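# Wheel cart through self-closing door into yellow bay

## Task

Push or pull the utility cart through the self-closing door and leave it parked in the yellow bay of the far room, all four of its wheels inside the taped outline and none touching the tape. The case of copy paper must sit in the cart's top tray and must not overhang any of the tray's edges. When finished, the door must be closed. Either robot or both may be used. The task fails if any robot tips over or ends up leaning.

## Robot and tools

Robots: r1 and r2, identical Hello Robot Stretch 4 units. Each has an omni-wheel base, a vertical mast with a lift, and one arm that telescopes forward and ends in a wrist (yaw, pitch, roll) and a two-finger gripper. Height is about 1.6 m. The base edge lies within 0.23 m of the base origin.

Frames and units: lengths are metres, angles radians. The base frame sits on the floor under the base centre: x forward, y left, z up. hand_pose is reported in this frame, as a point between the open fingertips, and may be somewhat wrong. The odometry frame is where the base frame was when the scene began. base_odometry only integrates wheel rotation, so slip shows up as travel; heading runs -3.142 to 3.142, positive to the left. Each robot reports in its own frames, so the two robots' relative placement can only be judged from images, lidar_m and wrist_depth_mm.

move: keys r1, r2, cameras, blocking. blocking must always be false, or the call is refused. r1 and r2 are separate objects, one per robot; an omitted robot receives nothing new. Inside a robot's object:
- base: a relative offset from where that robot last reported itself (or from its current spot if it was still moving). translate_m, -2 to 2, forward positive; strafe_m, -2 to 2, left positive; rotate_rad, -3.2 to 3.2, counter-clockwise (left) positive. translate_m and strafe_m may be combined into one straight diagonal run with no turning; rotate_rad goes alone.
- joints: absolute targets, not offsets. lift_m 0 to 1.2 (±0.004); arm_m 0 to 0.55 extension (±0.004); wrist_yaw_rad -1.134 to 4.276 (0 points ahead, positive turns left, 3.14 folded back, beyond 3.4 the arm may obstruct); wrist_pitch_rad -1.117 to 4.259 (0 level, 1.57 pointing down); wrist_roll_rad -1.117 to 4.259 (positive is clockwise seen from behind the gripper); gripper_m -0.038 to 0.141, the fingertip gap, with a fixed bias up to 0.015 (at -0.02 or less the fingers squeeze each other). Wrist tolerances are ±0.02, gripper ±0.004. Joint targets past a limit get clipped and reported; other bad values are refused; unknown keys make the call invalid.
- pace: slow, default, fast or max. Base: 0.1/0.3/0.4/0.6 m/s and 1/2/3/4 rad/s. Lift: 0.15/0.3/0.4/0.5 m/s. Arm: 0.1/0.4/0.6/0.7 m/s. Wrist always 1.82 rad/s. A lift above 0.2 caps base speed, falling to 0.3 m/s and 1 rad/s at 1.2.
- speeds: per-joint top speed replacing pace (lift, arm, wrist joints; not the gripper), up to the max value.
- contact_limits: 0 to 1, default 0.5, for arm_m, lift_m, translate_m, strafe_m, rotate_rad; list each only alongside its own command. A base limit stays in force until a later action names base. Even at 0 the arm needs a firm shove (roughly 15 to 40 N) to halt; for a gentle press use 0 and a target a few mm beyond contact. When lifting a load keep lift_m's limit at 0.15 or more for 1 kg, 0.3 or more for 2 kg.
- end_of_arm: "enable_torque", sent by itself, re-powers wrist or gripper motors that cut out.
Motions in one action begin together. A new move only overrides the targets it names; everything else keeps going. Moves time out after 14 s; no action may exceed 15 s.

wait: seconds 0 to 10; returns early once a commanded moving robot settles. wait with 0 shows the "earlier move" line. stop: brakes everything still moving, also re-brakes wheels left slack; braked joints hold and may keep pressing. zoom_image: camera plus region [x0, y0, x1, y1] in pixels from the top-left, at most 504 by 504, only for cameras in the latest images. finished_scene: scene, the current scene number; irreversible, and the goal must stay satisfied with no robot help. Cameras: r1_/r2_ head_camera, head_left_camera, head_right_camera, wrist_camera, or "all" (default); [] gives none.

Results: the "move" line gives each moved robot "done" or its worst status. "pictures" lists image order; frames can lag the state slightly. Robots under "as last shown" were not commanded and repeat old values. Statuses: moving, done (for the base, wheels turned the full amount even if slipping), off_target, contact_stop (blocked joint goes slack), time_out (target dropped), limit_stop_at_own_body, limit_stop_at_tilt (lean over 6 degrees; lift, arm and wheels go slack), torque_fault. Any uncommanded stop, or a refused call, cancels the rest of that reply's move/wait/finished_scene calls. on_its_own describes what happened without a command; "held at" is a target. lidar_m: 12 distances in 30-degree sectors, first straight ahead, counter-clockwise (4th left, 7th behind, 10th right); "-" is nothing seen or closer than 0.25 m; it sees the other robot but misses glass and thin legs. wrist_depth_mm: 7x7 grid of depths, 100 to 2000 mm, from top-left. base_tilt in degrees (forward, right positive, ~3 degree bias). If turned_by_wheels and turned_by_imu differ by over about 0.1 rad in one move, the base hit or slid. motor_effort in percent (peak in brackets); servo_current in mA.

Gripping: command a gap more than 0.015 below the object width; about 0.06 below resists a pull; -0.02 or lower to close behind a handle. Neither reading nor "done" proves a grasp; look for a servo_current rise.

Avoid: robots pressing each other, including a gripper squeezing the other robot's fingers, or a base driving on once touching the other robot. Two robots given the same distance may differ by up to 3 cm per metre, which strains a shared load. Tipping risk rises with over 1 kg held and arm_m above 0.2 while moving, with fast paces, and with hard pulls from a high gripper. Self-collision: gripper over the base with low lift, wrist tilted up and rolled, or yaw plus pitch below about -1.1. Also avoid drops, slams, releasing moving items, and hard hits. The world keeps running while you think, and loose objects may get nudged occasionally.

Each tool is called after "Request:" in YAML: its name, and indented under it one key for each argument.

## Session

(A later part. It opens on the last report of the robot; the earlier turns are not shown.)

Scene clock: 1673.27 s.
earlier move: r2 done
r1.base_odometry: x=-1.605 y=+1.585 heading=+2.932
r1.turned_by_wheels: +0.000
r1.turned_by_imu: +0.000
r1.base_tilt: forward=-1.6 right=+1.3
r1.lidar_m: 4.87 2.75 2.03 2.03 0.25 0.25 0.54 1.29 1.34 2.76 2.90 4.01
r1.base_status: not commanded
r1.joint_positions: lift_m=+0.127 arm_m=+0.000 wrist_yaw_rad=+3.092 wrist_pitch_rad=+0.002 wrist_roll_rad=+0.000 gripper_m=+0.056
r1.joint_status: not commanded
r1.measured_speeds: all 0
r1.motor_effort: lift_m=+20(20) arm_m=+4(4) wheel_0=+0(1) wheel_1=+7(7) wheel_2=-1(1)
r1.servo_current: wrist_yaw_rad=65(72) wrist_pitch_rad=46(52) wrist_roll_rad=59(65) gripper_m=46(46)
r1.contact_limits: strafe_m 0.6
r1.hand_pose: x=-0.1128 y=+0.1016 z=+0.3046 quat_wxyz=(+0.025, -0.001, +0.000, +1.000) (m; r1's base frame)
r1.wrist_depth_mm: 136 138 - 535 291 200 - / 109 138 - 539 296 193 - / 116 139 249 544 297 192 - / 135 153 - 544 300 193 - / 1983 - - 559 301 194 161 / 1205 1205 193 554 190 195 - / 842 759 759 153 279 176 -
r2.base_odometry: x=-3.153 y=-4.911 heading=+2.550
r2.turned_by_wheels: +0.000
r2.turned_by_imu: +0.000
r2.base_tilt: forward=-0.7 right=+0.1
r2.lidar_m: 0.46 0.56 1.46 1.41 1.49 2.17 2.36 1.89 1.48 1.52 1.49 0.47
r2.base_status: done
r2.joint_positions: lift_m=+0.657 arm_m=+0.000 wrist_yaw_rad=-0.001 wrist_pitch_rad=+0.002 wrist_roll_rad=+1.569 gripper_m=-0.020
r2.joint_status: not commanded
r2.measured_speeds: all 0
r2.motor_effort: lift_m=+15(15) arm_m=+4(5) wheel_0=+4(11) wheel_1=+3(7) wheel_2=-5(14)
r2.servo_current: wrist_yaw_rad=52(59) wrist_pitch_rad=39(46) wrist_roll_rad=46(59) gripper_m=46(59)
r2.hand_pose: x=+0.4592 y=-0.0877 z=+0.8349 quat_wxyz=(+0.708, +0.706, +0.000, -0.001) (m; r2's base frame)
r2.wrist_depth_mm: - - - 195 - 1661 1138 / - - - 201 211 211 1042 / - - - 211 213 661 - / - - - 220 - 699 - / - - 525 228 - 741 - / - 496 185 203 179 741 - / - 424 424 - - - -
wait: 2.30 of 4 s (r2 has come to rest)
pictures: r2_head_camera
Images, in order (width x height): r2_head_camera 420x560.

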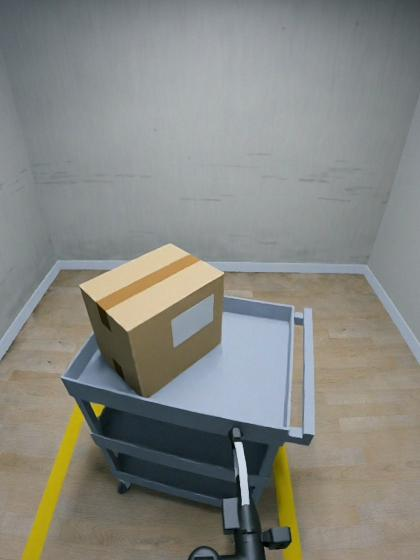

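Request:
move:
  blocking: false
  r2: {"base":{"translate_m":-0.06},"pace":"slow"}
  cameras: []

Request:
wait:
  seconds: 2
  cameras: []

Request:
move:
  blocking: false
  r2: {"base":{"strafe_m":-0.08},"pace":"slow"}
  cameras: []

Request:
wait:
  seconds: 3
  cameras: []

Request:
move:
  blocking: false
  r2: {"base":{"translate_m":0.13},"pace":"slow"}
  cameras: []

Request:
wait:
  seconds: 4
  cameras: ["r2_head_camera"]

Request:
zoom_image:
  camera: "r2_head_camera"
  region: [0, 200, 420, 560]

Scene clock: 1687.83 s.
move: r2 moving
r1: as last shown
r1.lidar_m: 4.86 2.73 2.05 2.02 0.25 0.25 0.57 1.28 1.37 2.75 2.86 3.98
r1.motor_effort: lift_m=+20(20) arm_m=+4(4) wheel_0=+1(1) wheel_1=+7(7) wheel_2=-1(1)
r1.servo_current: wrist_yaw_rad=52(52) wrist_pitch_rad=39(52) wrist_roll_rad=52(52) gripper_m=46(46)
r1.contact_limits: strafe_m 0.6
r1.wrist_depth_mm: 136 138 - 530 293 200 - / 109 138 - 539 296 192 - / 116 139 248 477 298 193 - / 135 153 - 549 300 193 - / 1983 - - 559 300 194 161 / 1182 1229 194 564 191 195 - / 842 741 759 153 279 176 -
r2.base_odometry: x=-3.143 y=-4.918 heading=+2.550
r2.turned_by_wheels: +0.000
r2.turned_by_imu: +0.000
r2.base_tilt: forward=-0.7 right=+0.1
r2.lidar_m: 0.48 0.55 1.44 1.41 1.52 2.16 2.37 1.88 1.48 1.52 1.49 0.47
r2.base_status: translate_m moving
r2.joint_positions: lift_m=+0.657 arm_m=+0.000 wrist_yaw_rad=-0.001 wrist_pitch_rad=+0.002 wrist_roll_rad=+1.569 gripper_m=-0.020
r2.joint_status: not commanded
r2.measured_speeds: translate_m=-0.048 strafe_m=+0.000 rotate_rad=+0.001 lift_m=+0.000 arm_m=+0.000 wrist_yaw_rad=+0.000 wrist_pitch_rad=+0.000 wrist_roll_rad=+0.000
r2.motor_effort: lift_m=+15(15) arm_m=+4(4) wheel_0=-6(7) wheel_1=-6(7) wheel_2=+8(9)
r2.servo_current: wrist_yaw_rad=46(59) wrist_pitch_rad=39(46) wrist_roll_rad=52(59) gripper_m=46(52)
r2.hand_pose: x=+0.4592 y=-0.0877 z=+0.8349 quat_wxyz=(+0.708, +0.706, +0.000, -0.001) (m; r2's base frame)
r2.wrist_depth_mm: - - - 204 - 1661 1138 / - - - 212 220 496 1060 / - - - 220 224 676 - / - - - 229 - 699 - / - - 525 238 - 732 - / - 492 185 200 179 - - / - 430 433 - - - -
pictures: none
No camera images: "cameras" was empty.

Scene clock: 1689.17 s.
earlier move: r2 done
r1.base_odometry: x=-1.605 y=+1.585 heading=+2.932
r1.turned_by_wheels: +0.000
r1.turned_by_imu: +0.000
r1.base_tilt: forward=-1.6 right=+1.3
r1.lidar_m: 4.86 2.74 2.06 2.02 0.25 0.25 0.55 1.30 1.32 2.78 2.89 4.00
r1.base_status: not commanded
r1.joint_positions: lift_m=+0.127 arm_m=+0.000 wrist_yaw_rad=+3.092 wrist_pitch_rad=+0.002 wrist_roll_rad=+0.000 gripper_m=+0.056
r1.joint_status: not commanded
r1.measured_speeds: all 0
r1.motor_effort: lift_m=+20(20) arm_m=+4(4) wheel_0=+1(1) wheel_1=+7(7) wheel_2=-1(1)
r1.servo_current: wrist_yaw_rad=65(65) wrist_pitch_rad=39(52) wrist_roll_rad=33(65) gripper_m=39(52)
r1.contact_limits: strafe_m 0.6
r1.hand_pose: x=-0.1128 y=+0.1016 z=+0.3046 quat_wxyz=(+0.025, -0.001, +0.000, +1.000) (m; r1's base frame)
r1.wrist_depth_mm: 136 138 - 525 291 200 - / 109 138 - 535 294 193 - / 116 139 249 544 298 193 - / 135 153 - 544 300 193 - / 1983 - - 554 301 195 160 / 1205 1205 193 564 191 195 - / 842 759 759 153 278 176 -
r2.base_odometry: x=-3.103 y=-4.945 heading=+2.550
r2.turned_by_wheels: +0.000
r2.turned_by_imu: +0.000
r2.base_tilt: forward=-0.7 right=+0.1
r2.lidar_m: 0.51 0.61 1.43 1.40 1.49 2.15 2.32 1.88 1.45 1.61 1.50 0.50
r2.base_status: done
r2.joint_positions: lift_m=+0.657 arm_m=+0.000 wrist_yaw_rad=-0.001 wrist_pitch_rad=+0.002 wrist_roll_rad=+1.569 gripper_m=-0.020
r2.joint_status: not commanded
r2.measured_speeds: all 0
r2.motor_effort: lift_m=+15(15) arm_m=+4(5) wheel_0=-3(9) wheel_1=-5(7) wheel_2=+5(11)
r2.servo_current: wrist_yaw_rad=52(59) wrist_pitch_rad=39(46) wrist_roll_rad=46(59) gripper_m=52(59)
r2.hand_pose: x=+0.4592 y=-0.0877 z=+0.8349 quat_wxyz=(+0.708, +0.706, +0.000, -0.001) (m; r2's base frame)
r2.wrist_depth_mm: - - - 247 - 1661 1098 / - - - 258 - 1537 1098 / - - - 267 271 272 - / - - - 277 - 750 - / - - 580 289 - 788 - / - - 185 199 171 - - / - 484 459 - - - -
wait: 1.33 of 2 s (r2 has come to rest)
pictures: none
No camera images: "cameras" was empty.

Scene clock: 1689.67 s.
move: r2 moving
r1: as last shown
r1.lidar_m: 4.86 2.76 2.05 1.99 0.25 0.25 0.55 1.25 1.33 2.78 2.90 3.98
r1.motor_effort: lift_m=+20(20) arm_m=+4(4) wheel_0=+0(1) wheel_1=+7(7) wheel_2=-1(1)
r1.servo_current: wrist_yaw_rad=65(65) wrist_pitch_rad=39(46) wrist_roll_rad=52(59) gripper_m=39(46)
r1.contact_limits: strafe_m 0.6
r1.wrist_depth_mm: 136 137 - 530 291 200 - / 109 138 - 544 297 191 - / 116 139 249 544 297 193 - / 135 153 - 549 300 193 - / 1863 - - 559 301 194 161 / 1182 1182 194 564 191 194 - / 842 759 750 153 281 175 -
r2.base_odometry: x=-3.095 y=-4.933 heading=+2.550
r2.turned_by_wheels: +0.000
r2.turned_by_imu: +0.000
r2.base_tilt: forward=-0.7 right=+0.1
r2.lidar_m: 0.47 0.62 1.48 1.41 1.53 2.21 2.32 1.85 1.45 1.61 1.47 0.50
r2.base_status: strafe_m moving
r2.joint_positions: lift_m=+0.657 arm_m=+0.000 wrist_yaw_rad=-0.001 wrist_pitch_rad=+0.002 wrist_roll_rad=+1.569 gripper_m=-0.020
r2.joint_status: not commanded
r2.measured_speeds: translate_m=+0.000 strafe_m=-0.055 rotate_rad=+0.001 lift_m=+0.000 arm_m=+0.000 wrist_yaw_rad=+0.000 wrist_pitch_rad=+0.000 wrist_roll_rad=+0.000
r2.motor_effort: lift_m=+14(15) arm_m=+4(5) wheel_0=+8(11) wheel_1=-9(9) wheel_2=+0(5)
r2.servo_current: wrist_yaw_rad=39(52) wrist_pitch_rad=39(46) wrist_roll_rad=46(65) gripper_m=52(52)
r2.hand_pose: x=+0.4592 y=-0.0877 z=+0.8349 quat_wxyz=(+0.708, +0.706, +0.000, -0.001) (m; r2's base frame)
r2.wrist_depth_mm: - - - 246 - 1661 1138 / - - - 253 - 1576 1138 / - - - 263 271 272 270 / - - - 276 - 741 - / - - 591 286 - 788 - / - - 186 200 180 - - / - - 466 - - - -
pictures: none
No camera images: "cameras" was empty.

Scene clock: 1691.10 s.
earlier move: r2 done
r1.base_odometry: x=-1.605 y=+1.585 heading=+2.932
r1.turned_by_wheels: +0.000
r1.turned_by_imu: +0.000
r1.base_tilt: forward=-1.6 right=+1.3
r1.lidar_m: 4.86 2.75 2.05 2.02 0.25 0.25 0.55 1.27 1.34 2.77 2.88 3.99
r1.base_status: not commanded
r1.joint_positions: lift_m=+0.127 arm_m=+0.000 wrist_yaw_rad=+3.092 wrist_pitch_rad=+0.002 wrist_roll_rad=+0.000 gripper_m=+0.056
r1.joint_status: not commanded
r1.measured_speeds: all 0
r1.motor_effort: lift_m=+20(20) arm_m=+4(4) wheel_0=+0(1) wheel_1=+7(7) wheel_2=-1(1)
r1.servo_current: wrist_yaw_rad=26(65) wrist_pitch_rad=39(52) wrist_roll_rad=59(59) gripper_m=39(46)
r1.contact_limits: strafe_m 0.6
r1.hand_pose: x=-0.1128 y=+0.1016 z=+0.3046 quat_wxyz=(+0.025, -0.001, +0.000, +1.000) (m; r1's base frame)
r1.wrist_depth_mm: 136 138 - 530 293 200 - / 109 138 - 535 296 192 - / 116 139 249 544 297 193 - / 135 153 - 549 300 194 - / 1983 - - 559 300 194 160 / 1205 1205 194 559 191 194 - / 854 759 741 153 281 175 -
r2.base_odometry: x=-3.059 y=-4.878 heading=+2.550
r2.turned_by_wheels: +0.000
r2.turned_by_imu: +0.000
r2.base_tilt: forward=-0.7 right=+0.1
r2.lidar_m: 0.48 0.61 1.54 1.50 1.57 2.30 2.32 1.79 1.40 1.63 1.41 0.52
r2.base_status: done
r2.joint_positions: lift_m=+0.657 arm_m=+0.000 wrist_yaw_rad=-0.001 wrist_pitch_rad=+0.002 wrist_roll_rad=+1.569 gripper_m=-0.020
r2.joint_status: not commanded
r2.measured_speeds: all 0
r2.motor_effort: lift_m=+15(15) arm_m=+4(5) wheel_0=+4(11) wheel_1=-3(10) wheel_2=+0(5)
r2.servo_current: wrist_yaw_rad=39(59) wrist_pitch_rad=39(46) wrist_roll_rad=46(65) gripper_m=52(59)
r2.hand_pose: x=+0.4592 y=-0.0877 z=+0.8349 quat_wxyz=(+0.708, +0.706, +0.000, -0.001) (m; r2's base frame)
r2.wrist_depth_mm: - - - - - 1618 1138 / - - - - - 1618 1118 / - - - 248 - 1366 1042 / - - - 259 - 281 - / - - - 266 272 274 - / - - 185 200 180 - - / - - 508 - - - -
wait: 1.43 of 3 s (r2 has come to rest)
pictures: none
No camera images: "cameras" was empty.

Scene clock: 1691.60 s.
move: r2 moving
r1: as last shown
r1.base_tilt: forward=-1.6 right=+1.2
r1.lidar_m: 4.86 2.73 2.05 2.00 0.25 0.25 0.55 1.29 1.34 2.76 2.87 4.00
r1.servo_current: wrist_yaw_rad=52(65) wrist_pitch_rad=39(46) wrist_roll_rad=59(65) gripper_m=39(46)
r1.contact_limits: strafe_m 0.6
r1.wrist_depth_mm: 136 138 - 530 291 201 - / 109 138 - 535 296 193 - / 116 139 249 539 296 193 - / 135 153 - 549 300 194 - / 1921 - - 559 301 195 161 / 1205 1229 193 559 191 195 - / 854 759 768 153 281 176 -
r2.base_odometry: x=-3.069 y=-4.872 heading=+2.550
r2.turned_by_wheels: +0.000
r2.turned_by_imu: +0.000
r2.base_tilt: forward=-0.7 right=+0.1
r2.lidar_m: 0.48 0.57 1.54 1.47 1.60 2.31 2.32 1.79 1.38 1.60 1.39 0.47
r2.base_status: translate_m moving
r2.joint_positions: lift_m=+0.657 arm_m=+0.000 wrist_yaw_rad=-0.001 wrist_pitch_rad=+0.002 wrist_roll_rad=+1.569 gripper_m=-0.020
r2.joint_status: not commanded
r2.measured_speeds: translate_m=+0.047 strafe_m=+0.001 rotate_rad=-0.002 lift_m=+0.000 arm_m=+0.000 wrist_yaw_rad=+0.000 wrist_pitch_rad=+0.000 wrist_roll_rad=+0.000
r2.motor_effort: lift_m=+15(15) arm_m=+4(5) wheel_0=+1(11) wheel_1=+5(7) wheel_2=-9(11)
r2.servo_current: wrist_yaw_rad=39(52) wrist_pitch_rad=39(46) wrist_roll_rad=52(59) gripper_m=46(59)
r2.hand_pose: x=+0.4592 y=-0.0877 z=+0.8349 quat_wxyz=(+0.708, +0.706, +0.000, -0.001) (m; r2's base frame)
r2.wrist_depth_mm: - - - - - 1661 1138 / - - - - - 1618 1138 / - - - 236 - 699 1060 / - - - 249 - 273 - / - - - 255 263 262 - / - - 185 200 179 - - / - - 508 - - - -
pictures: none
No camera images: "cameras" was empty.

Scene clock: 1693.67 s.
earlier move: r2 done
r1.base_odometry: x=-1.605 y=+1.585 heading=+2.932
r1.turned_by_wheels: +0.000
r1.turned_by_imu: +0.000
r1.base_tilt: forward=-1.6 right=+1.3
r1.lidar_m: 4.86 2.75 2.05 2.00 0.25 0.25 0.56 1.29 1.32 2.78 2.89 4.01
r1.base_status: not commanded
r1.joint_positions: lift_m=+0.127 arm_m=+0.000 wrist_yaw_rad=+3.092 wrist_pitch_rad=+0.002 wrist_roll_rad=+0.000 gripper_m=+0.056
r1.joint_status: not commanded
r1.measured_speeds: all 0
r1.motor_effort: lift_m=+20(20) arm_m=+4(4) wheel_0=+0(1) wheel_1=+7(7) wheel_2=-1(1)
r1.servo_current: wrist_yaw_rad=59(65) wrist_pitch_rad=46(52) wrist_roll_rad=39(65) gripper_m=39(46)
r1.contact_limits: strafe_m 0.6
r1.hand_pose: x=-0.1128 y=+0.1016 z=+0.3046 quat_wxyz=(+0.025, -0.001, +0.000, +1.000) (m; r1's base frame)
r1.wrist_depth_mm: 136 138 - 535 294 200 - / 109 139 - 535 296 193 - / 116 139 249 544 300 194 - / 135 153 - 544 300 194 - / - - - 554 300 195 160 / 1182 1205 194 559 191 195 - / 842 750 759 154 279 176 -
r2.base_odometry: x=-3.166 y=-4.806 heading=+2.550
r2.turned_by_wheels: +0.000
r2.turned_by_imu: +0.000
r2.base_tilt: forward=-0.7 right=+0.1
r2.lidar_m: 0.45 0.53 1.51 1.47 1.59 2.28 2.44 1.77 1.45 1.36 1.40 0.45
r2.base_status: done
r2.joint_positions: lift_m=+0.657 arm_m=+0.000 wrist_yaw_rad=-0.001 wrist_pitch_rad=+0.002 wrist_roll_rad=+1.569 gripper_m=-0.020
r2.joint_status: not commanded
r2.measured_speeds: all 0
r2.motor_effort: lift_m=+15(15) arm_m=+5(5) wheel_0=+4(11) wheel_1=+5(9) wheel_2=-6(15)
r2.servo_current: wrist_yaw_rad=46(65) wrist_pitch_rad=46(46) wrist_roll_rad=39(59) gripper_m=52(59)
r2.hand_pose: x=+0.4591 y=-0.0878 z=+0.8349 quat_wxyz=(+0.708, +0.706, +0.000, -0.001) (m; r2's base frame)
r2.wrist_depth_mm: - - 205 205 - 1618 1138 / - - - 210 - 1661 1160 / - - - 217 224 226 226 / - - - 224 227 683 - / - - - 229 - 707 - / - - 185 200 172 732 - / - 466 452 - - - -
wait: 2.07 of 4 s (r2 has come to rest)
pictures: r2_head_camera
Images, in order (width x height): r2_head_camera 420x560.

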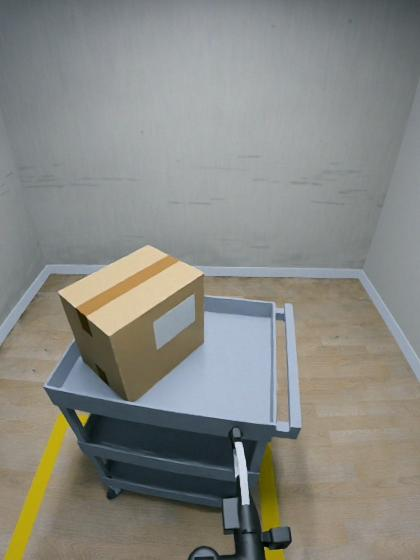

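Scaled by 1.200 from the camera's 420x560 image, which has a finer 1200x1600 frame.

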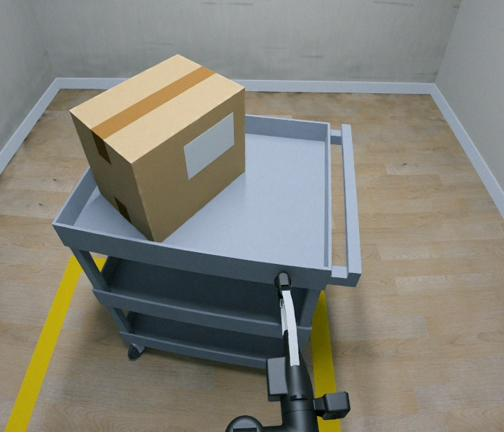

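Request:
move:
  blocking: false
  r2: {"base":{"translate_m":-0.12},"joints":{"lift_m":0.685},"pace":"default"}
  cameras: []

Request:
wait:
  seconds: 2
  cameras: []

Request:
move:
  blocking: false
  r2: {"base":{"strafe_m":-0.85},"pace":"default"}
  cameras: []

Request:
wait:
  seconds: 6
  cameras: ["r2_head_camera","r2_head_left_camera","r2_head_right_camera"]

Scene clock: 1720.70 s.
move: r2 moving
r1: as last shown
r1.lidar_m: 4.87 2.73 2.06 1.99 0.25 0.25 0.52 1.28 1.36 2.76 2.89 4.03
r1.servo_current: wrist_yaw_rad=46(59) wrist_pitch_rad=39(46) wrist_roll_rad=39(59) gripper_m=39(46)
r1.contact_limits: strafe_m 0.6
r1.wrist_depth_mm: 136 138 - 530 293 201 - / 109 138 - 539 296 193 - / 116 139 250 539 298 193 - / 135 153 - 549 298 194 - / 1983 - - 554 301 195 161 / 1182 1182 194 559 191 195 - / 842 759 750 153 282 176 -
r2.base_odometry: x=-3.141 y=-4.823 heading=+2.550
r2.turned_by_wheels: +0.000
r2.turned_by_imu: +0.000
r2.base_tilt: forward=-0.7 right=+0.1
r2.lidar_m: 0.48 0.54 1.52 1.48 1.60 2.27 2.41 1.79 1.45 1.41 1.40 0.50
r2.base_status: translate_m moving
r2.joint_positions: lift_m=+0.683 arm_m=+0.000 wrist_yaw_rad=-0.001 wrist_pitch_rad=+0.002 wrist_roll_rad=+1.569 gripper_m=-0.020
r2.joint_status: lift_m moving
r2.measured_speeds: translate_m=-0.123 strafe_m=+0.001 rotate_rad=+0.002 lift_m=+0.037 arm_m=+0.000 wrist_yaw_rad=+0.000 wrist_pitch_rad=+0.000 wrist_roll_rad=+0.000
r2.motor_effort: lift_m=+22(25) arm_m=+4(4) wheel_0=-6(9) wheel_1=-7(9) wheel_2=+11(12)
r2.servo_current: wrist_yaw_rad=52(59) wrist_pitch_rad=39(46) wrist_roll_rad=46(52) gripper_m=52(52)
r2.hand_pose: x=+0.4591 y=-0.0878 z=+0.8606 quat_wxyz=(+0.708, +0.706, +0.000, -0.001) (m; r2's base frame)
r2.wrist_depth_mm: - - - - - 1708 1182 / - - - 238 - 1708 1182 / - - - 246 246 253 253 / - - - 253 253 707 - / - - - 260 260 741 - / - - 185 200 179 759 - / - - 473 - - - -
pictures: none
No camera images: "cameras" was empty.

Scene clock: 1721.87 s.
earlier move: r2 done
r1.base_odometry: x=-1.605 y=+1.585 heading=+2.932
r1.turned_by_wheels: +0.000
r1.turned_by_imu: +0.000
r1.base_tilt: forward=-1.6 right=+1.3
r1.lidar_m: 4.85 2.73 2.05 2.00 0.25 0.25 0.53 1.29 1.35 2.77 2.91 3.98
r1.base_status: not commanded
r1.joint_positions: lift_m=+0.127 arm_m=+0.000 wrist_yaw_rad=+3.092 wrist_pitch_rad=+0.002 wrist_roll_rad=+0.000 gripper_m=+0.056
r1.joint_status: not commanded
r1.measured_speeds: all 0
r1.motor_effort: lift_m=+20(20) arm_m=+4(4) wheel_0=+1(1) wheel_1=+7(7) wheel_2=-1(1)
r1.servo_current: wrist_yaw_rad=59(65) wrist_pitch_rad=39(46) wrist_roll_rad=46(65) gripper_m=39(46)
r1.contact_limits: strafe_m 0.6
r1.hand_pose: x=-0.1128 y=+0.1016 z=+0.3046 quat_wxyz=(+0.025, -0.001, +0.000, +1.000) (m; r1's base frame)
r1.wrist_depth_mm: 136 138 - 530 293 200 - / 109 138 - 535 297 192 - / 116 138 248 539 298 193 - / 135 153 - 549 300 193 - / 1983 - - 549 300 194 161 / 1205 1205 194 564 190 195 - / 842 759 750 153 282 176 -
r2.base_odometry: x=-3.067 y=-4.873 heading=+2.550
r2.turned_by_wheels: +0.000
r2.turned_by_imu: +0.000
r2.base_tilt: forward=-0.7 right=+0.1
r2.lidar_m: 0.57 0.64 1.52 1.48 1.57 2.29 2.32 1.76 1.38 1.61 1.42 0.58
r2.base_status: done
r2.joint_positions: lift_m=+0.685 arm_m=+0.000 wrist_yaw_rad=-0.001 wrist_pitch_rad=+0.002 wrist_roll_rad=+1.569 gripper_m=-0.020
r2.joint_status: all done
r2.measured_speeds: all 0
r2.motor_effort: lift_m=+21(25) arm_m=+4(5) wheel_0=-3(10) wheel_1=-5(9) wheel_2=+4(12)
r2.servo_current: wrist_yaw_rad=46(59) wrist_pitch_rad=39(46) wrist_roll_rad=39(52) gripper_m=46(59)
r2.hand_pose: x=+0.4591 y=-0.0878 z=+0.8623 quat_wxyz=(+0.708, +0.706, +0.000, -0.001) (m; r2's base frame)
r2.wrist_depth_mm: - - - - - 1661 1160 / - - - - - 1708 1182 / - - - 336 349 343 394 / - - - 345 347 778 - / - - - 355 - - - / - - 186 200 181 - - / - - 521 - - - -
wait: 1.17 of 2 s (r2 has come to rest)
pictures: none
No camera images: "cameras" was empty.

Scene clock: 1722.37 s.
move: r2 moving
r1: as last shown
r1.lidar_m: 4.85 2.75 2.06 2.01 0.25 0.25 0.56 1.29 1.35 2.79 2.88 4.01
r1.motor_effort: lift_m=+20(20) arm_m=+4(4) wheel_0=+0(1) wheel_1=+7(7) wheel_2=-1(1)
r1.servo_current: wrist_yaw_rad=39(65) wrist_pitch_rad=46(46) wrist_roll_rad=46(65) gripper_m=39(52)
r1.contact_limits: strafe_m 0.6
r1.wrist_depth_mm: 136 138 - 530 294 201 - / 109 138 - 535 294 192 - / 116 139 249 544 297 193 - / 135 153 - 544 298 194 - / 1921 - - 559 300 195 161 / 1182 1205 193 559 190 195 - / 842 759 759 153 279 176 -
r2.base_odometry: x=-3.047 y=-4.843 heading=+2.549
r2.turned_by_wheels: +0.000
r2.turned_by_imu: +0.000
r2.base_tilt: forward=-0.7 right=+0.1
r2.lidar_m: 0.56 0.65 1.56 1.51 1.64 2.35 2.33 1.73 1.35 1.62 1.39 0.55
r2.base_status: strafe_m moving
r2.joint_positions: lift_m=+0.685 arm_m=+0.000 wrist_yaw_rad=-0.001 wrist_pitch_rad=+0.002 wrist_roll_rad=+1.569 gripper_m=-0.020
r2.joint_status: not commanded
r2.measured_speeds: translate_m=+0.000 strafe_m=-0.140 rotate_rad=-0.001 lift_m=+0.000 arm_m=+0.000 wrist_yaw_rad=+0.000 wrist_pitch_rad=+0.000 wrist_roll_rad=+0.000
r2.motor_effort: lift_m=+21(21) arm_m=+4(4) wheel_0=+8(13) wheel_1=-11(11) wheel_2=+0(3)
r2.servo_current: wrist_yaw_rad=39(59) wrist_pitch_rad=46(46) wrist_roll_rad=46(59) gripper_m=52(59)
r2.hand_pose: x=+0.4591 y=-0.0878 z=+0.8623 quat_wxyz=(+0.708, +0.706, +0.000, -0.001) (m; r2's base frame)
r2.wrist_depth_mm: - - - - - 1708 1182 / - - - - - 1708 1182 / - - - 329 - 1576 1118 / - - - 338 342 343 343 / - - - 347 - - - / - - 185 199 181 - - / - - 554 - - - -
pictures: none
No camera images: "cameras" was empty.

Scene clock: 1726.03 s.
earlier move: r2 done
r1.base_odometry: x=-1.605 y=+1.585 heading=+2.932
r1.turned_by_wheels: +0.000
r1.turned_by_imu: +0.000
r1.base_tilt: forward=-1.6 right=+1.3
r1.lidar_m: 4.87 2.72 2.07 2.02 0.25 0.25 0.59 1.31 1.35 2.78 2.88 3.99
r1.base_status: not commanded
r1.joint_positions: lift_m=+0.127 arm_m=+0.000 wrist_yaw_rad=+3.092 wrist_pitch_rad=+0.002 wrist_roll_rad=+0.000 gripper_m=+0.056
r1.joint_status: not commanded
r1.measured_speeds: all 0
r1.motor_effort: lift_m=+20(20) arm_m=+4(4) wheel_0=+0(1) wheel_1=+7(7) wheel_2=-1(1)
r1.servo_current: wrist_yaw_rad=52(72) wrist_pitch_rad=39(52) wrist_roll_rad=46(78) gripper_m=39(52)
r1.contact_limits: strafe_m 0.6
r1.hand_pose: x=-0.1128 y=+0.1016 z=+0.3046 quat_wxyz=(+0.025, -0.001, +0.000, +1.000) (m; r1's base frame)
r1.wrist_depth_mm: 136 138 - 525 293 200 - / 109 138 1618 530 296 192 - / 116 139 250 544 297 193 - / 135 153 - 539 300 193 - / 1983 1499 1537 554 301 195 161 / 1182 1182 194 564 190 194 - / 842 750 759 154 281 176 -
r2.base_odometry: x=-2.592 y=-4.168 heading=+2.550
r2.turned_by_wheels: +0.000
r2.turned_by_imu: -0.001
r2.base_tilt: forward=-0.7 right=+0.1
r2.lidar_m: 2.34 0.84 0.81 2.32 2.50 2.45 1.54 0.69 3.64 1.35 0.69 0.72
r2.base_status: done
r2.joint_positions: lift_m=+0.685 arm_m=+0.000 wrist_yaw_rad=-0.001 wrist_pitch_rad=+0.002 wrist_roll_rad=+1.569 gripper_m=-0.020
r2.joint_status: not commanded
r2.measured_speeds: all 0
r2.motor_effort: lift_m=+20(21) arm_m=+4(5) wheel_0=+1(13) wheel_1=-1(12) wheel_2=+0(3)
r2.servo_current: wrist_yaw_rad=52(65) wrist_pitch_rad=46(46) wrist_roll_rad=52(65) gripper_m=46(59)
r2.hand_pose: x=+0.4591 y=-0.0878 z=+0.8624 quat_wxyz=(+0.708, +0.706, +0.000, -0.001) (m; r2's base frame)
r2.wrist_depth_mm: - - - - - - - / - - - - - 1618 1182 / - - - - - 1756 1205 / - - - - - 1756 1205 / - - - - - 1708 1205 / - - 186 199 180 1618 1205 / - - - - - 1708 1182
wait: 3.67 of 6 s (r2 has come to rest)
pictures: r2_head_camera, r2_head_left_camera, r2_head_right_camera
Images, in order (width x height): r2_head_camera 420x560, r2_head_left_camera 420x672, r2_head_right_camera 420x672.

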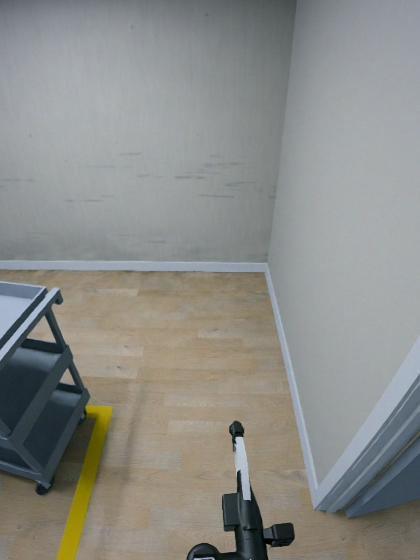

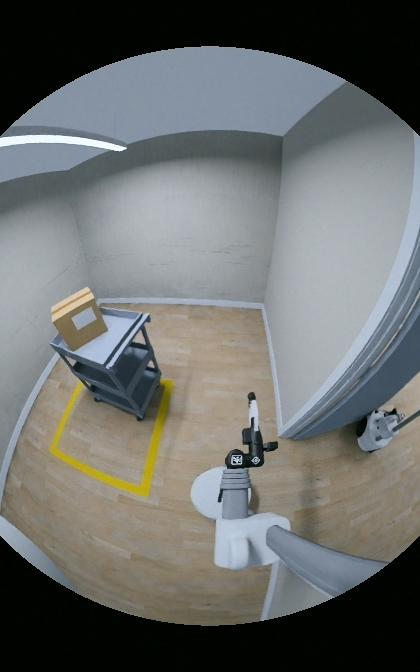

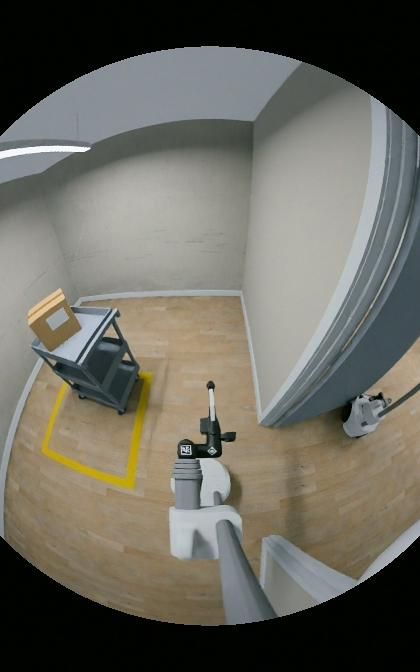

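Request:
zoom_image:
  camera: "r2_head_left_camera"
  region: [20, 270, 220, 510]

Request:
zoom_image:
  camera: "r2_head_camera"
  region: [0, 260, 210, 560]

Scaled by 2.100 from the camera's 420x672 image, which has a finer 600x960 frame.

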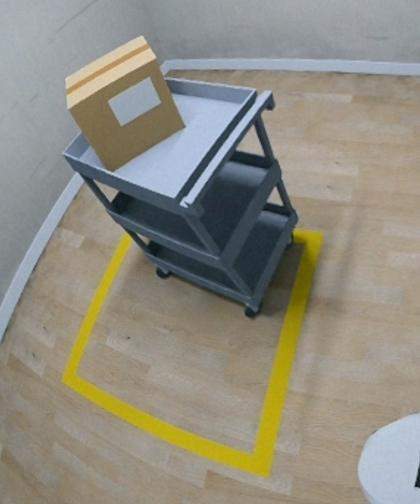

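Scaled by 1.680 from the camera's 420x560 image, which has a finer 1200x1600 frame.

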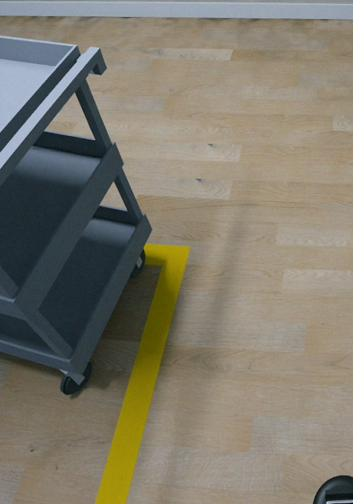

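Request:
move:
  blocking: false
  r2: {"base":{"translate_m":1.68},"joints":{"lift_m":0.657},"pace":"fast"}
  cameras: []

Request:
wait:
  seconds: 8
  cameras: ["r2_head_left_camera"]

Request:
zoom_image:
  camera: "r2_head_left_camera"
  region: [0, 250, 250, 550]

Scene clock: 1746.33 s.
move: r2 moving
r1: as last shown
r1.lidar_m: 4.86 2.78 2.04 2.01 0.25 0.25 0.55 1.31 1.33 2.77 2.89 4.00
r1.servo_current: wrist_yaw_rad=46(65) wrist_pitch_rad=46(46) wrist_roll_rad=39(59) gripper_m=39(52)
r1.contact_limits: strafe_m 0.6
r1.wrist_depth_mm: 136 138 - 525 291 200 - / 109 138 - 480 296 191 - / 116 139 249 549 297 193 - / 135 153 - 549 300 194 - / 1983 1661 1499 559 300 194 160 / 1205 1205 193 559 191 195 - / 854 759 750 153 278 176 -
r2.base_odometry: x=-2.632 y=-4.141 heading=+2.550
r2.turned_by_wheels: +0.000
r2.turned_by_imu: +0.000
r2.base_tilt: forward=-0.7 right=+0.1
r2.lidar_m: 2.30 0.83 0.81 2.34 2.49 2.49 1.54 0.75 3.69 1.35 0.63 0.75
r2.base_status: translate_m moving
r2.joint_positions: lift_m=+0.657 arm_m=+0.000 wrist_yaw_rad=-0.001 wrist_pitch_rad=+0.002 wrist_roll_rad=+1.569 gripper_m=-0.020
r2.joint_status: lift_m moving
r2.measured_speeds: translate_m=+0.183 strafe_m=-0.001 rotate_rad=-0.002 lift_m=-0.001 arm_m=+0.000 wrist_yaw_rad=+0.000 wrist_pitch_rad=+0.000 wrist_roll_rad=+0.000
r2.motor_effort: lift_m=+13(19) arm_m=+4(5) wheel_0=+6(11) wheel_1=+9(9) wheel_2=-15(15)
r2.servo_current: wrist_yaw_rad=52(52) wrist_pitch_rad=39(46) wrist_roll_rad=52(52) gripper_m=52(52)
r2.hand_pose: x=+0.4591 y=-0.0878 z=+0.8349 quat_wxyz=(+0.708, +0.706, +0.000, -0.001) (m; r2's base frame)
r2.wrist_depth_mm: - - - - - - - / - - - - - 1537 1138 / - - - - - 1708 1138 / - - - - - 1708 1160 / - - - - - 1708 1182 / - - 185 200 180 1537 1160 / - - - - - 1756 1160
pictures: none
No camera images: "cameras" was empty.

Scene clock: 1751.40 s.
earlier move: r2 done
r1.base_odometry: x=-1.605 y=+1.585 heading=+2.932
r1.turned_by_wheels: +0.000
r1.turned_by_imu: +0.000
r1.base_tilt: forward=-1.6 right=+1.3
r1.lidar_m: 4.85 2.74 2.04 2.03 0.25 0.25 0.55 1.27 1.38 2.77 2.90 3.97
r1.base_status: not commanded
r1.joint_positions: lift_m=+0.127 arm_m=+0.000 wrist_yaw_rad=+3.092 wrist_pitch_rad=+0.002 wrist_roll_rad=+0.000 gripper_m=+0.056
r1.joint_status: not commanded
r1.measured_speeds: all 0
r1.motor_effort: lift_m=+20(20) arm_m=+4(4) wheel_0=+0(1) wheel_1=+7(7) wheel_2=-1(1)
r1.servo_current: wrist_yaw_rad=46(78) wrist_pitch_rad=46(52) wrist_roll_rad=26(85) gripper_m=39(52)
r1.contact_limits: strafe_m 0.6
r1.hand_pose: x=-0.1128 y=+0.1016 z=+0.3046 quat_wxyz=(+0.025, -0.001, +0.000, +1.000) (m; r1's base frame)
r1.wrist_depth_mm: 136 138 - 530 293 200 - / 109 138 - 535 294 192 - / 116 139 249 544 298 193 - / 135 153 - 549 300 194 - / 1983 - - 559 301 194 160 / 1205 1182 194 564 191 195 - / 842 759 750 153 282 175 -
r2.base_odometry: x=-3.987 y=-3.231 heading=+2.550
r2.turned_by_wheels: +0.000
r2.turned_by_imu: +0.002
r2.base_tilt: forward=-0.7 right=+0.1
r2.lidar_m: 0.67 0.72 1.00 2.21 0.93 0.85 2.28 0.77 0.58 0.57 0.60 0.68
r2.base_status: done
r2.joint_positions: lift_m=+0.657 arm_m=+0.000 wrist_yaw_rad=-0.001 wrist_pitch_rad=+0.002 wrist_roll_rad=+1.569 gripper_m=-0.020
r2.joint_status: all done
r2.measured_speeds: all 0
r2.motor_effort: lift_m=+14(19) arm_m=+4(5) wheel_0=+3(13) wheel_1=+3(9) wheel_2=-3(16)
r2.servo_current: wrist_yaw_rad=46(72) wrist_pitch_rad=46(46) wrist_roll_rad=52(59) gripper_m=46(59)
r2.hand_pose: x=+0.4591 y=-0.0878 z=+0.8349 quat_wxyz=(+0.708, +0.706, +0.000, -0.001) (m; r2's base frame)
r2.wrist_depth_mm: 433 433 430 430 430 433 433 / 439 436 436 436 439 439 433 / 442 439 442 445 445 445 445 / 449 449 449 445 449 449 449 / 452 452 455 452 - - - / - - 181 198 171 - - / - - - - - - -
wait: 5.07 of 8 s (r2 has come to rest)
pictures: r2_head_left_camera
Images, in order (width x height): r2_head_left_camera 420x672.

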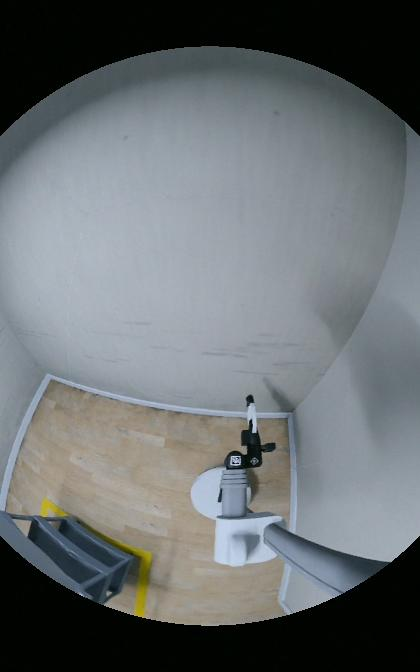

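Scaled by 1.680 from the camera's 420x672 image, which has a finer 600x960 frame.

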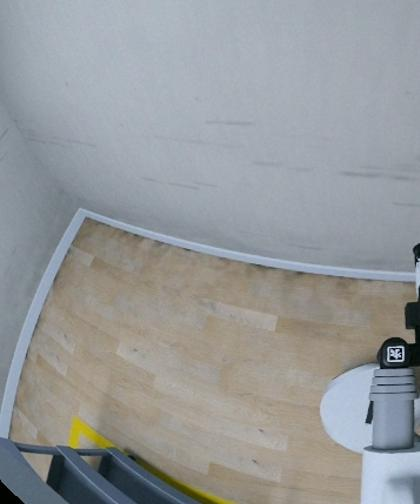

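Request:
move:
  blocking: false
  r2: {"base":{"strafe_m":0.35},"pace":"default"}
  cameras: []

Request:
wait:
  seconds: 4
  cameras: []

Request:
move:
  blocking: false
  r2: {"base":{"rotate_rad":3.14},"pace":"default"}
  cameras: []

Request:
wait:
  seconds: 6
  cameras: ["r2_head_camera","r2_head_right_camera"]

Request:
zoom_image:
  camera: "r2_head_camera"
  region: [0, 200, 420, 560]

Scene clock: 1760.40 s.
move: r2 moving
r1: as last shown
r1.base_tilt: forward=-1.5 right=+1.3
r1.lidar_m: 4.84 2.76 2.08 2.01 0.25 0.25 0.53 1.27 1.34 2.75 2.88 4.04
r1.servo_current: wrist_yaw_rad=59(65) wrist_pitch_rad=39(46) wrist_roll_rad=59(65) gripper_m=46(46)
r1.contact_limits: strafe_m 0.6
r1.wrist_depth_mm: 136 138 - 530 293 200 - / 109 139 - 539 297 191 - / 116 139 250 539 298 193 - / 135 153 - 549 298 193 - / 1983 - - 554 301 195 161 / 1205 1205 193 564 191 195 - / 854 759 759 153 281 176 -
r2.base_odometry: x=-4.007 y=-3.260 heading=+2.550
r2.turned_by_wheels: +0.000
r2.turned_by_imu: +0.001
r2.base_tilt: forward=-0.7 right=+0.1
r2.lidar_m: 0.68 0.70 1.01 2.18 0.91 0.83 2.29 0.84 0.60 0.60 0.66 0.71
r2.base_status: strafe_m moving
r2.joint_positions: lift_m=+0.657 arm_m=+0.000 wrist_yaw_rad=-0.001 wrist_pitch_rad=+0.002 wrist_roll_rad=+1.569 gripper_m=-0.020
r2.joint_status: not commanded
r2.measured_speeds: translate_m=-0.001 strafe_m=+0.140 rotate_rad=+0.006 lift_m=+0.000 arm_m=+0.000 wrist_yaw_rad=+0.000 wrist_pitch_rad=+0.000 wrist_roll_rad=+0.000
r2.motor_effort: lift_m=+14(14) arm_m=+4(5) wheel_0=-10(11) wheel_1=+11(11) wheel_2=+0(2)
r2.servo_current: wrist_yaw_rad=39(65) wrist_pitch_rad=39(46) wrist_roll_rad=39(52) gripper_m=52(52)
r2.hand_pose: x=+0.4591 y=-0.0878 z=+0.8349 quat_wxyz=(+0.708, +0.706, +0.000, -0.001) (m; r2's base frame)
r2.wrist_depth_mm: 433 436 436 439 439 436 433 / 442 442 439 439 442 439 442 / 445 449 445 449 442 445 449 / 445 449 452 449 452 452 449 / - - - - - - - / - - 181 198 172 - - / - - - - - - -
pictures: none
No camera images: "cameras" was empty.

Scene clock: 1762.40 s.
earlier move: r2 done
r1.base_odometry: x=-1.605 y=+1.585 heading=+2.932
r1.turned_by_wheels: +0.000
r1.turned_by_imu: +0.000
r1.base_tilt: forward=-1.6 right=+1.3
r1.lidar_m: 4.87 2.76 2.06 2.01 0.25 0.25 0.53 1.31 1.32 2.76 2.92 3.98
r1.base_status: not commanded
r1.joint_positions: lift_m=+0.127 arm_m=+0.000 wrist_yaw_rad=+3.092 wrist_pitch_rad=+0.002 wrist_roll_rad=+0.000 gripper_m=+0.056
r1.joint_status: not commanded
r1.measured_speeds: all 0
r1.motor_effort: lift_m=+20(20) arm_m=+4(4) wheel_0=+0(1) wheel_1=+7(7) wheel_2=-1(1)
r1.servo_current: wrist_yaw_rad=33(72) wrist_pitch_rad=39(52) wrist_roll_rad=39(78) gripper_m=39(52)
r1.contact_limits: strafe_m 0.6
r1.hand_pose: x=-0.1128 y=+0.1016 z=+0.3046 quat_wxyz=(+0.025, -0.001, +0.000, +1.000) (m; r1's base frame)
r1.wrist_depth_mm: 136 138 - 530 291 200 - / 109 138 - 539 294 192 - / 116 139 248 539 297 193 - / 135 153 - 549 297 193 - / 1921 - - 559 301 195 160 / 1205 1205 193 564 191 195 - / 866 759 759 153 281 175 -
r2.base_odometry: x=-4.182 y=-3.521 heading=+2.550
r2.turned_by_wheels: +0.000
r2.turned_by_imu: +0.000
r2.base_tilt: forward=-0.7 right=+0.0
r2.lidar_m: 0.68 0.73 1.07 1.87 0.83 0.67 0.70 1.24 0.94 0.90 0.96 0.72
r2.base_status: done
r2.joint_positions: lift_m=+0.657 arm_m=+0.000 wrist_yaw_rad=-0.001 wrist_pitch_rad=+0.002 wrist_roll_rad=+1.569 gripper_m=-0.020
r2.joint_status: not commanded
r2.measured_speeds: all 0
r2.motor_effort: lift_m=+15(15) arm_m=+4(5) wheel_0=+0(12) wheel_1=+0(11) wheel_2=+0(2)
r2.servo_current: wrist_yaw_rad=46(65) wrist_pitch_rad=39(46) wrist_roll_rad=39(59) gripper_m=52(59)
r2.hand_pose: x=+0.4591 y=-0.0878 z=+0.8349 quat_wxyz=(+0.708, +0.706, +0.000, -0.001) (m; r2's base frame)
r2.wrist_depth_mm: 449 452 452 452 449 452 - / - - - - - - - / - - - - - - - / - - - - - - - / - - - - - - - / - - 181 198 172 - - / - - - - - - -
wait: 2.00 of 4 s (r2 has come to rest)
pictures: none
No camera images: "cameras" was empty.

Scene clock: 1762.90 s.
move: r2 moving
r1: as last shown
r1.lidar_m: 4.86 2.75 2.05 2.02 0.25 0.25 0.56 1.30 1.36 2.76 2.89 4.01
r1.servo_current: wrist_yaw_rad=78(78) wrist_pitch_rad=46(52) wrist_roll_rad=46(59) gripper_m=39(46)
r1.contact_limits: strafe_m 0.6
r1.wrist_depth_mm: 136 138 - 535 293 200 - / 109 138 - 539 296 192 - / 116 138 249 539 298 193 - / 135 153 - 544 298 194 - / - - - 559 300 195 161 / 1182 1205 194 564 190 195 - / 842 750 741 154 279 177 -
r2.base_odometry: x=-4.182 y=-3.521 heading=+2.801
r2.turned_by_wheels: +0.251
r2.turned_by_imu: +0.244
r2.base_tilt: forward=-0.6 right=+0.1
r2.lidar_m: 0.68 0.86 1.59 1.88 0.73 0.68 2.34 1.03 0.92 0.90 0.80 0.68
r2.base_status: rotate_rad moving
r2.joint_positions: lift_m=+0.657 arm_m=+0.000 wrist_yaw_rad=-0.001 wrist_pitch_rad=+0.002 wrist_roll_rad=+1.569 gripper_m=-0.020
r2.joint_status: not commanded
r2.measured_speeds: translate_m=-0.001 strafe_m=+0.000 rotate_rad=+0.971 lift_m=+0.000 arm_m=+0.000 wrist_yaw_rad=+0.000 wrist_pitch_rad=+0.000 wrist_roll_rad=+0.000
r2.motor_effort: lift_m=+15(15) arm_m=+4(5) wheel_0=-8(8) wheel_1=-10(10) wheel_2=-10(11)
r2.servo_current: wrist_yaw_rad=59(59) wrist_pitch_rad=39(46) wrist_roll_rad=46(52) gripper_m=52(59)
r2.hand_pose: x=+0.4591 y=-0.0878 z=+0.8349 quat_wxyz=(+0.708, +0.706, +0.000, -0.001) (m; r2's base frame)
r2.wrist_depth_mm: 410 413 413 410 410 418 415 / 427 427 427 433 433 430 430 / 442 445 445 445 452 452 445 / - - - - - - - / - - - - - - - / - - 180 198 171 - - / - - - - - - -
pictures: none
No camera images: "cameras" was empty.

Scene clock: 1765.27 s.
earlier move: r2 done
r1.base_odometry: x=-1.605 y=+1.585 heading=+2.932
r1.turned_by_wheels: +0.000
r1.turned_by_imu: +0.000
r1.base_tilt: forward=-1.6 right=+1.3
r1.lidar_m: 4.86 2.76 2.02 2.01 0.25 0.25 0.53 1.29 1.35 2.77 2.91 4.00
r1.base_status: not commanded
r1.joint_positions: lift_m=+0.127 arm_m=+0.000 wrist_yaw_rad=+3.092 wrist_pitch_rad=+0.002 wrist_roll_rad=+0.000 gripper_m=+0.056
r1.joint_status: not commanded
r1.measured_speeds: all 0
r1.motor_effort: lift_m=+20(20) arm_m=+4(4) wheel_0=+0(1) wheel_1=+7(7) wheel_2=-1(1)
r1.servo_current: wrist_yaw_rad=52(78) wrist_pitch_rad=46(52) wrist_roll_rad=46(65) gripper_m=46(46)
r1.contact_limits: strafe_m 0.6
r1.hand_pose: x=-0.1128 y=+0.1016 z=+0.3046 quat_wxyz=(+0.025, -0.001, +0.000, +1.000) (m; r1's base frame)
r1.wrist_depth_mm: 136 138 - 530 293 201 - / 109 138 - 539 294 193 - / 116 139 248 544 300 193 - / 135 153 - 549 298 194 - / 1983 - - 559 300 195 160 / 1182 1205 195 564 191 194 - / 854 750 741 153 281 176 -
r2.base_odometry: x=-4.182 y=-3.521 heading=-0.594
r2.turned_by_wheels: +2.888
r2.turned_by_imu: +2.811
r2.base_tilt: forward=-0.6 right=+0.1
r2.lidar_m: 0.67 1.28 0.95 0.90 0.97 0.72 0.69 0.74 1.07 1.89 0.83 0.69
r2.base_status: done
r2.joint_positions: lift_m=+0.657 arm_m=+0.000 wrist_yaw_rad=-0.001 wrist_pitch_rad=+0.002 wrist_roll_rad=+1.569 gripper_m=-0.020
r2.joint_status: not commanded
r2.measured_speeds: all 0
r2.motor_effort: lift_m=+15(15) arm_m=+4(5) wheel_0=-3(11) wheel_1=-3(10) wheel_2=-4(14)
r2.servo_current: wrist_yaw_rad=46(59) wrist_pitch_rad=39(46) wrist_roll_rad=52(59) gripper_m=52(59)
r2.hand_pose: x=+0.4592 y=-0.0878 z=+0.8349 quat_wxyz=(+0.708, +0.706, +0.000, -0.001) (m; r2's base frame)
r2.wrist_depth_mm: - - - 402 - - - / - - - 410 - - - / - - - 427 - 1661 1160 / - - - - - 1708 1160 / - - - - - 1661 1138 / - - 185 200 181 1576 1160 / - - - - - - 1182
wait: 2.37 of 6 s (r2 has come to rest)
pictures: r2_head_camera, r2_head_right_camera
Images, in order (width x height): r2_head_camera 420x560, r2_head_right_camera 420x672.

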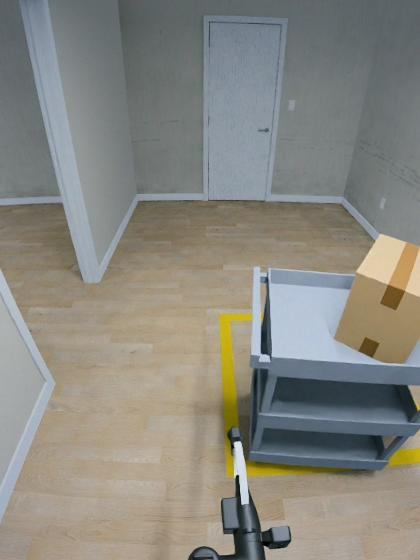

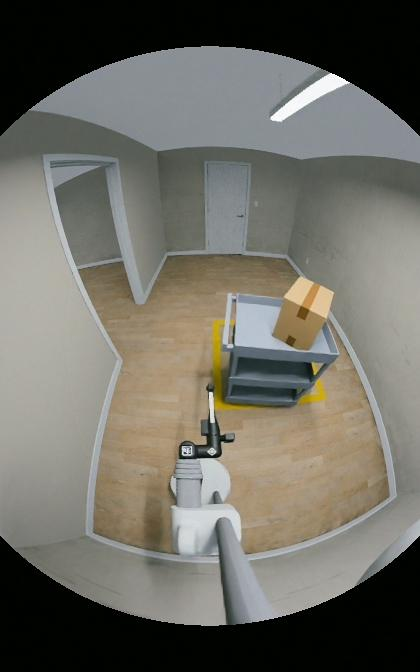

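Scaled by 1.200 from the camera's 420x560 image, which has a finer 1200x1600 frame.

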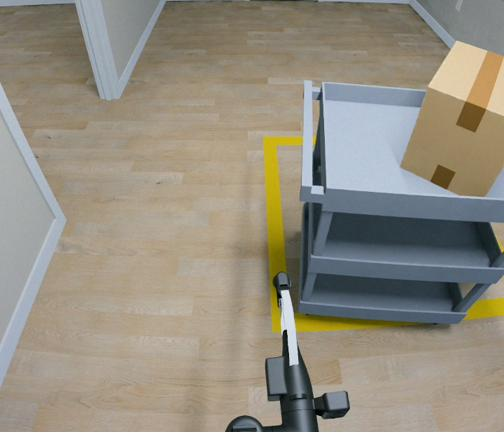

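Request:
move:
  blocking: false
  r2: {"base":{"strafe_m":-0.47},"pace":"default"}
  cameras: []

Request:
wait:
  seconds: 4
  cameras: ["r2_head_camera"]

Request:
zoom_image:
  camera: "r2_head_camera"
  region: [0, 200, 420, 560]

Scene clock: 1774.17 s.
move: r2 moving
r1: as last shown
r1.lidar_m: 4.85 2.77 2.04 2.01 0.25 0.25 0.56 1.30 1.34 2.77 2.92 4.00
r1.servo_current: wrist_yaw_rad=33(65) wrist_pitch_rad=39(46) wrist_roll_rad=39(65) gripper_m=46(46)
r1.contact_limits: strafe_m 0.6
r1.wrist_depth_mm: 136 138 - 530 293 200 - / 109 138 - 535 296 192 - / 116 139 249 544 297 194 - / 135 153 - 544 298 194 - / - - - 554 303 195 160 / 1205 1182 194 559 191 193 - / 854 750 759 153 279 177 -
r2.base_odometry: x=-4.202 y=-3.551 heading=-0.594
r2.turned_by_wheels: +0.000
r2.turned_by_imu: +0.000
r2.base_tilt: forward=-0.7 right=+0.1
r2.lidar_m: 0.67 1.29 1.00 0.94 0.97 0.72 0.69 0.72 1.03 1.83 0.83 0.68
r2.base_status: strafe_m moving
r2.joint_positions: lift_m=+0.657 arm_m=+0.000 wrist_yaw_rad=-0.001 wrist_pitch_rad=+0.002 wrist_roll_rad=+1.569 gripper_m=-0.020
r2.joint_status: not commanded
r2.measured_speeds: translate_m=+0.000 strafe_m=-0.141 rotate_rad=-0.003 lift_m=+0.000 arm_m=+0.000 wrist_yaw_rad=+0.000 wrist_pitch_rad=+0.000 wrist_roll_rad=+0.000
r2.motor_effort: lift_m=+15(15) arm_m=+4(4) wheel_0=+11(11) wheel_1=-11(12) wheel_2=+1(4)
r2.servo_current: wrist_yaw_rad=46(52) wrist_pitch_rad=39(46) wrist_roll_rad=65(65) gripper_m=52(52)
r2.hand_pose: x=+0.4592 y=-0.0878 z=+0.8349 quat_wxyz=(+0.708, +0.706, +0.000, -0.001) (m; r2's base frame)
r2.wrist_depth_mm: - - - 394 - - - / - - - 410 - - - / - - - 415 - 430 424 / - - - - - 1661 1160 / - - - - - 1661 1160 / - - 185 200 181 1576 1160 / - - - - - 1661 1138
pictures: none
No camera images: "cameras" was empty.

Scene clock: 1776.57 s.
earlier move: r2 done
r1.base_odometry: x=-1.605 y=+1.585 heading=+2.932
r1.turned_by_wheels: +0.000
r1.turned_by_imu: +0.000
r1.base_tilt: forward=-1.6 right=+1.3
r1.lidar_m: 4.86 2.77 2.06 2.02 0.25 0.25 0.56 1.30 1.32 2.75 2.90 4.02
r1.base_status: not commanded
r1.joint_positions: lift_m=+0.127 arm_m=+0.000 wrist_yaw_rad=+3.092 wrist_pitch_rad=+0.002 wrist_roll_rad=+0.000 gripper_m=+0.056
r1.joint_status: not commanded
r1.measured_speeds: all 0
r1.motor_effort: lift_m=+20(20) arm_m=+4(4) wheel_0=+0(1) wheel_1=+7(7) wheel_2=-1(1)
r1.servo_current: wrist_yaw_rad=52(72) wrist_pitch_rad=39(52) wrist_roll_rad=59(65) gripper_m=39(52)
r1.contact_limits: strafe_m 0.6
r1.hand_pose: x=-0.1128 y=+0.1016 z=+0.3046 quat_wxyz=(+0.025, -0.001, +0.000, +1.000) (m; r1's base frame)
r1.wrist_depth_mm: 136 138 - 535 293 200 - / 109 138 - 539 296 192 - / 116 139 249 539 298 193 - / 135 153 - 549 300 194 - / 1921 - - 554 301 194 160 / 1205 1205 193 564 192 195 - / 842 768 750 153 279 176 -
r2.base_odometry: x=-4.445 y=-3.910 heading=-0.594
r2.turned_by_wheels: +0.000
r2.turned_by_imu: -0.001
r2.base_tilt: forward=-0.7 right=+0.1
r2.lidar_m: 0.58 0.65 1.41 1.39 1.02 0.73 0.71 0.77 1.10 1.40 1.48 0.61
r2.base_status: done
r2.joint_positions: lift_m=+0.657 arm_m=+0.000 wrist_yaw_rad=-0.001 wrist_pitch_rad=+0.002 wrist_roll_rad=+1.569 gripper_m=-0.020
r2.joint_status: not commanded
r2.measured_speeds: all 0
r2.motor_effort: lift_m=+15(15) arm_m=+4(4) wheel_0=+2(14) wheel_1=-2(12) wheel_2=+0(4)
r2.servo_current: wrist_yaw_rad=46(59) wrist_pitch_rad=39(46) wrist_roll_rad=33(65) gripper_m=52(59)
r2.hand_pose: x=+0.4592 y=-0.0878 z=+0.8348 quat_wxyz=(+0.708, +0.706, +0.000, -0.001) (m; r2's base frame)
r2.wrist_depth_mm: - - - 325 - 1661 - / - - 549 336 - - - / - 436 433 347 - - - / - 407 413 357 - - - / - 488 477 366 - - - / - - 185 200 180 - - / - - - - - - -
wait: 2.40 of 4 s (r2 has come to rest)
pictures: r2_head_camera
Images, in order (width x height): r2_head_camera 420x560.

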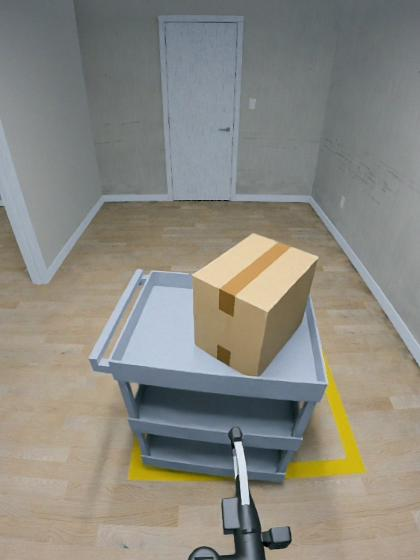

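Scaled by 1.200 from the camera's 420x560 image, which has a finer 1200x1600 frame.

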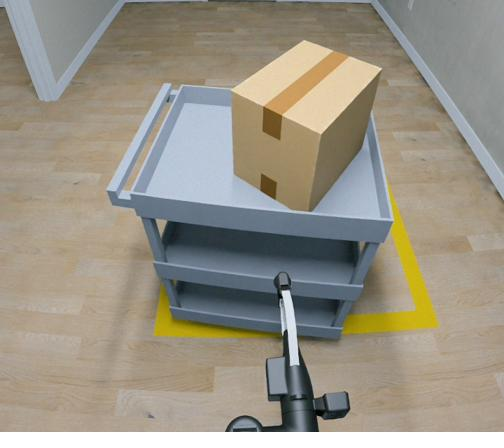

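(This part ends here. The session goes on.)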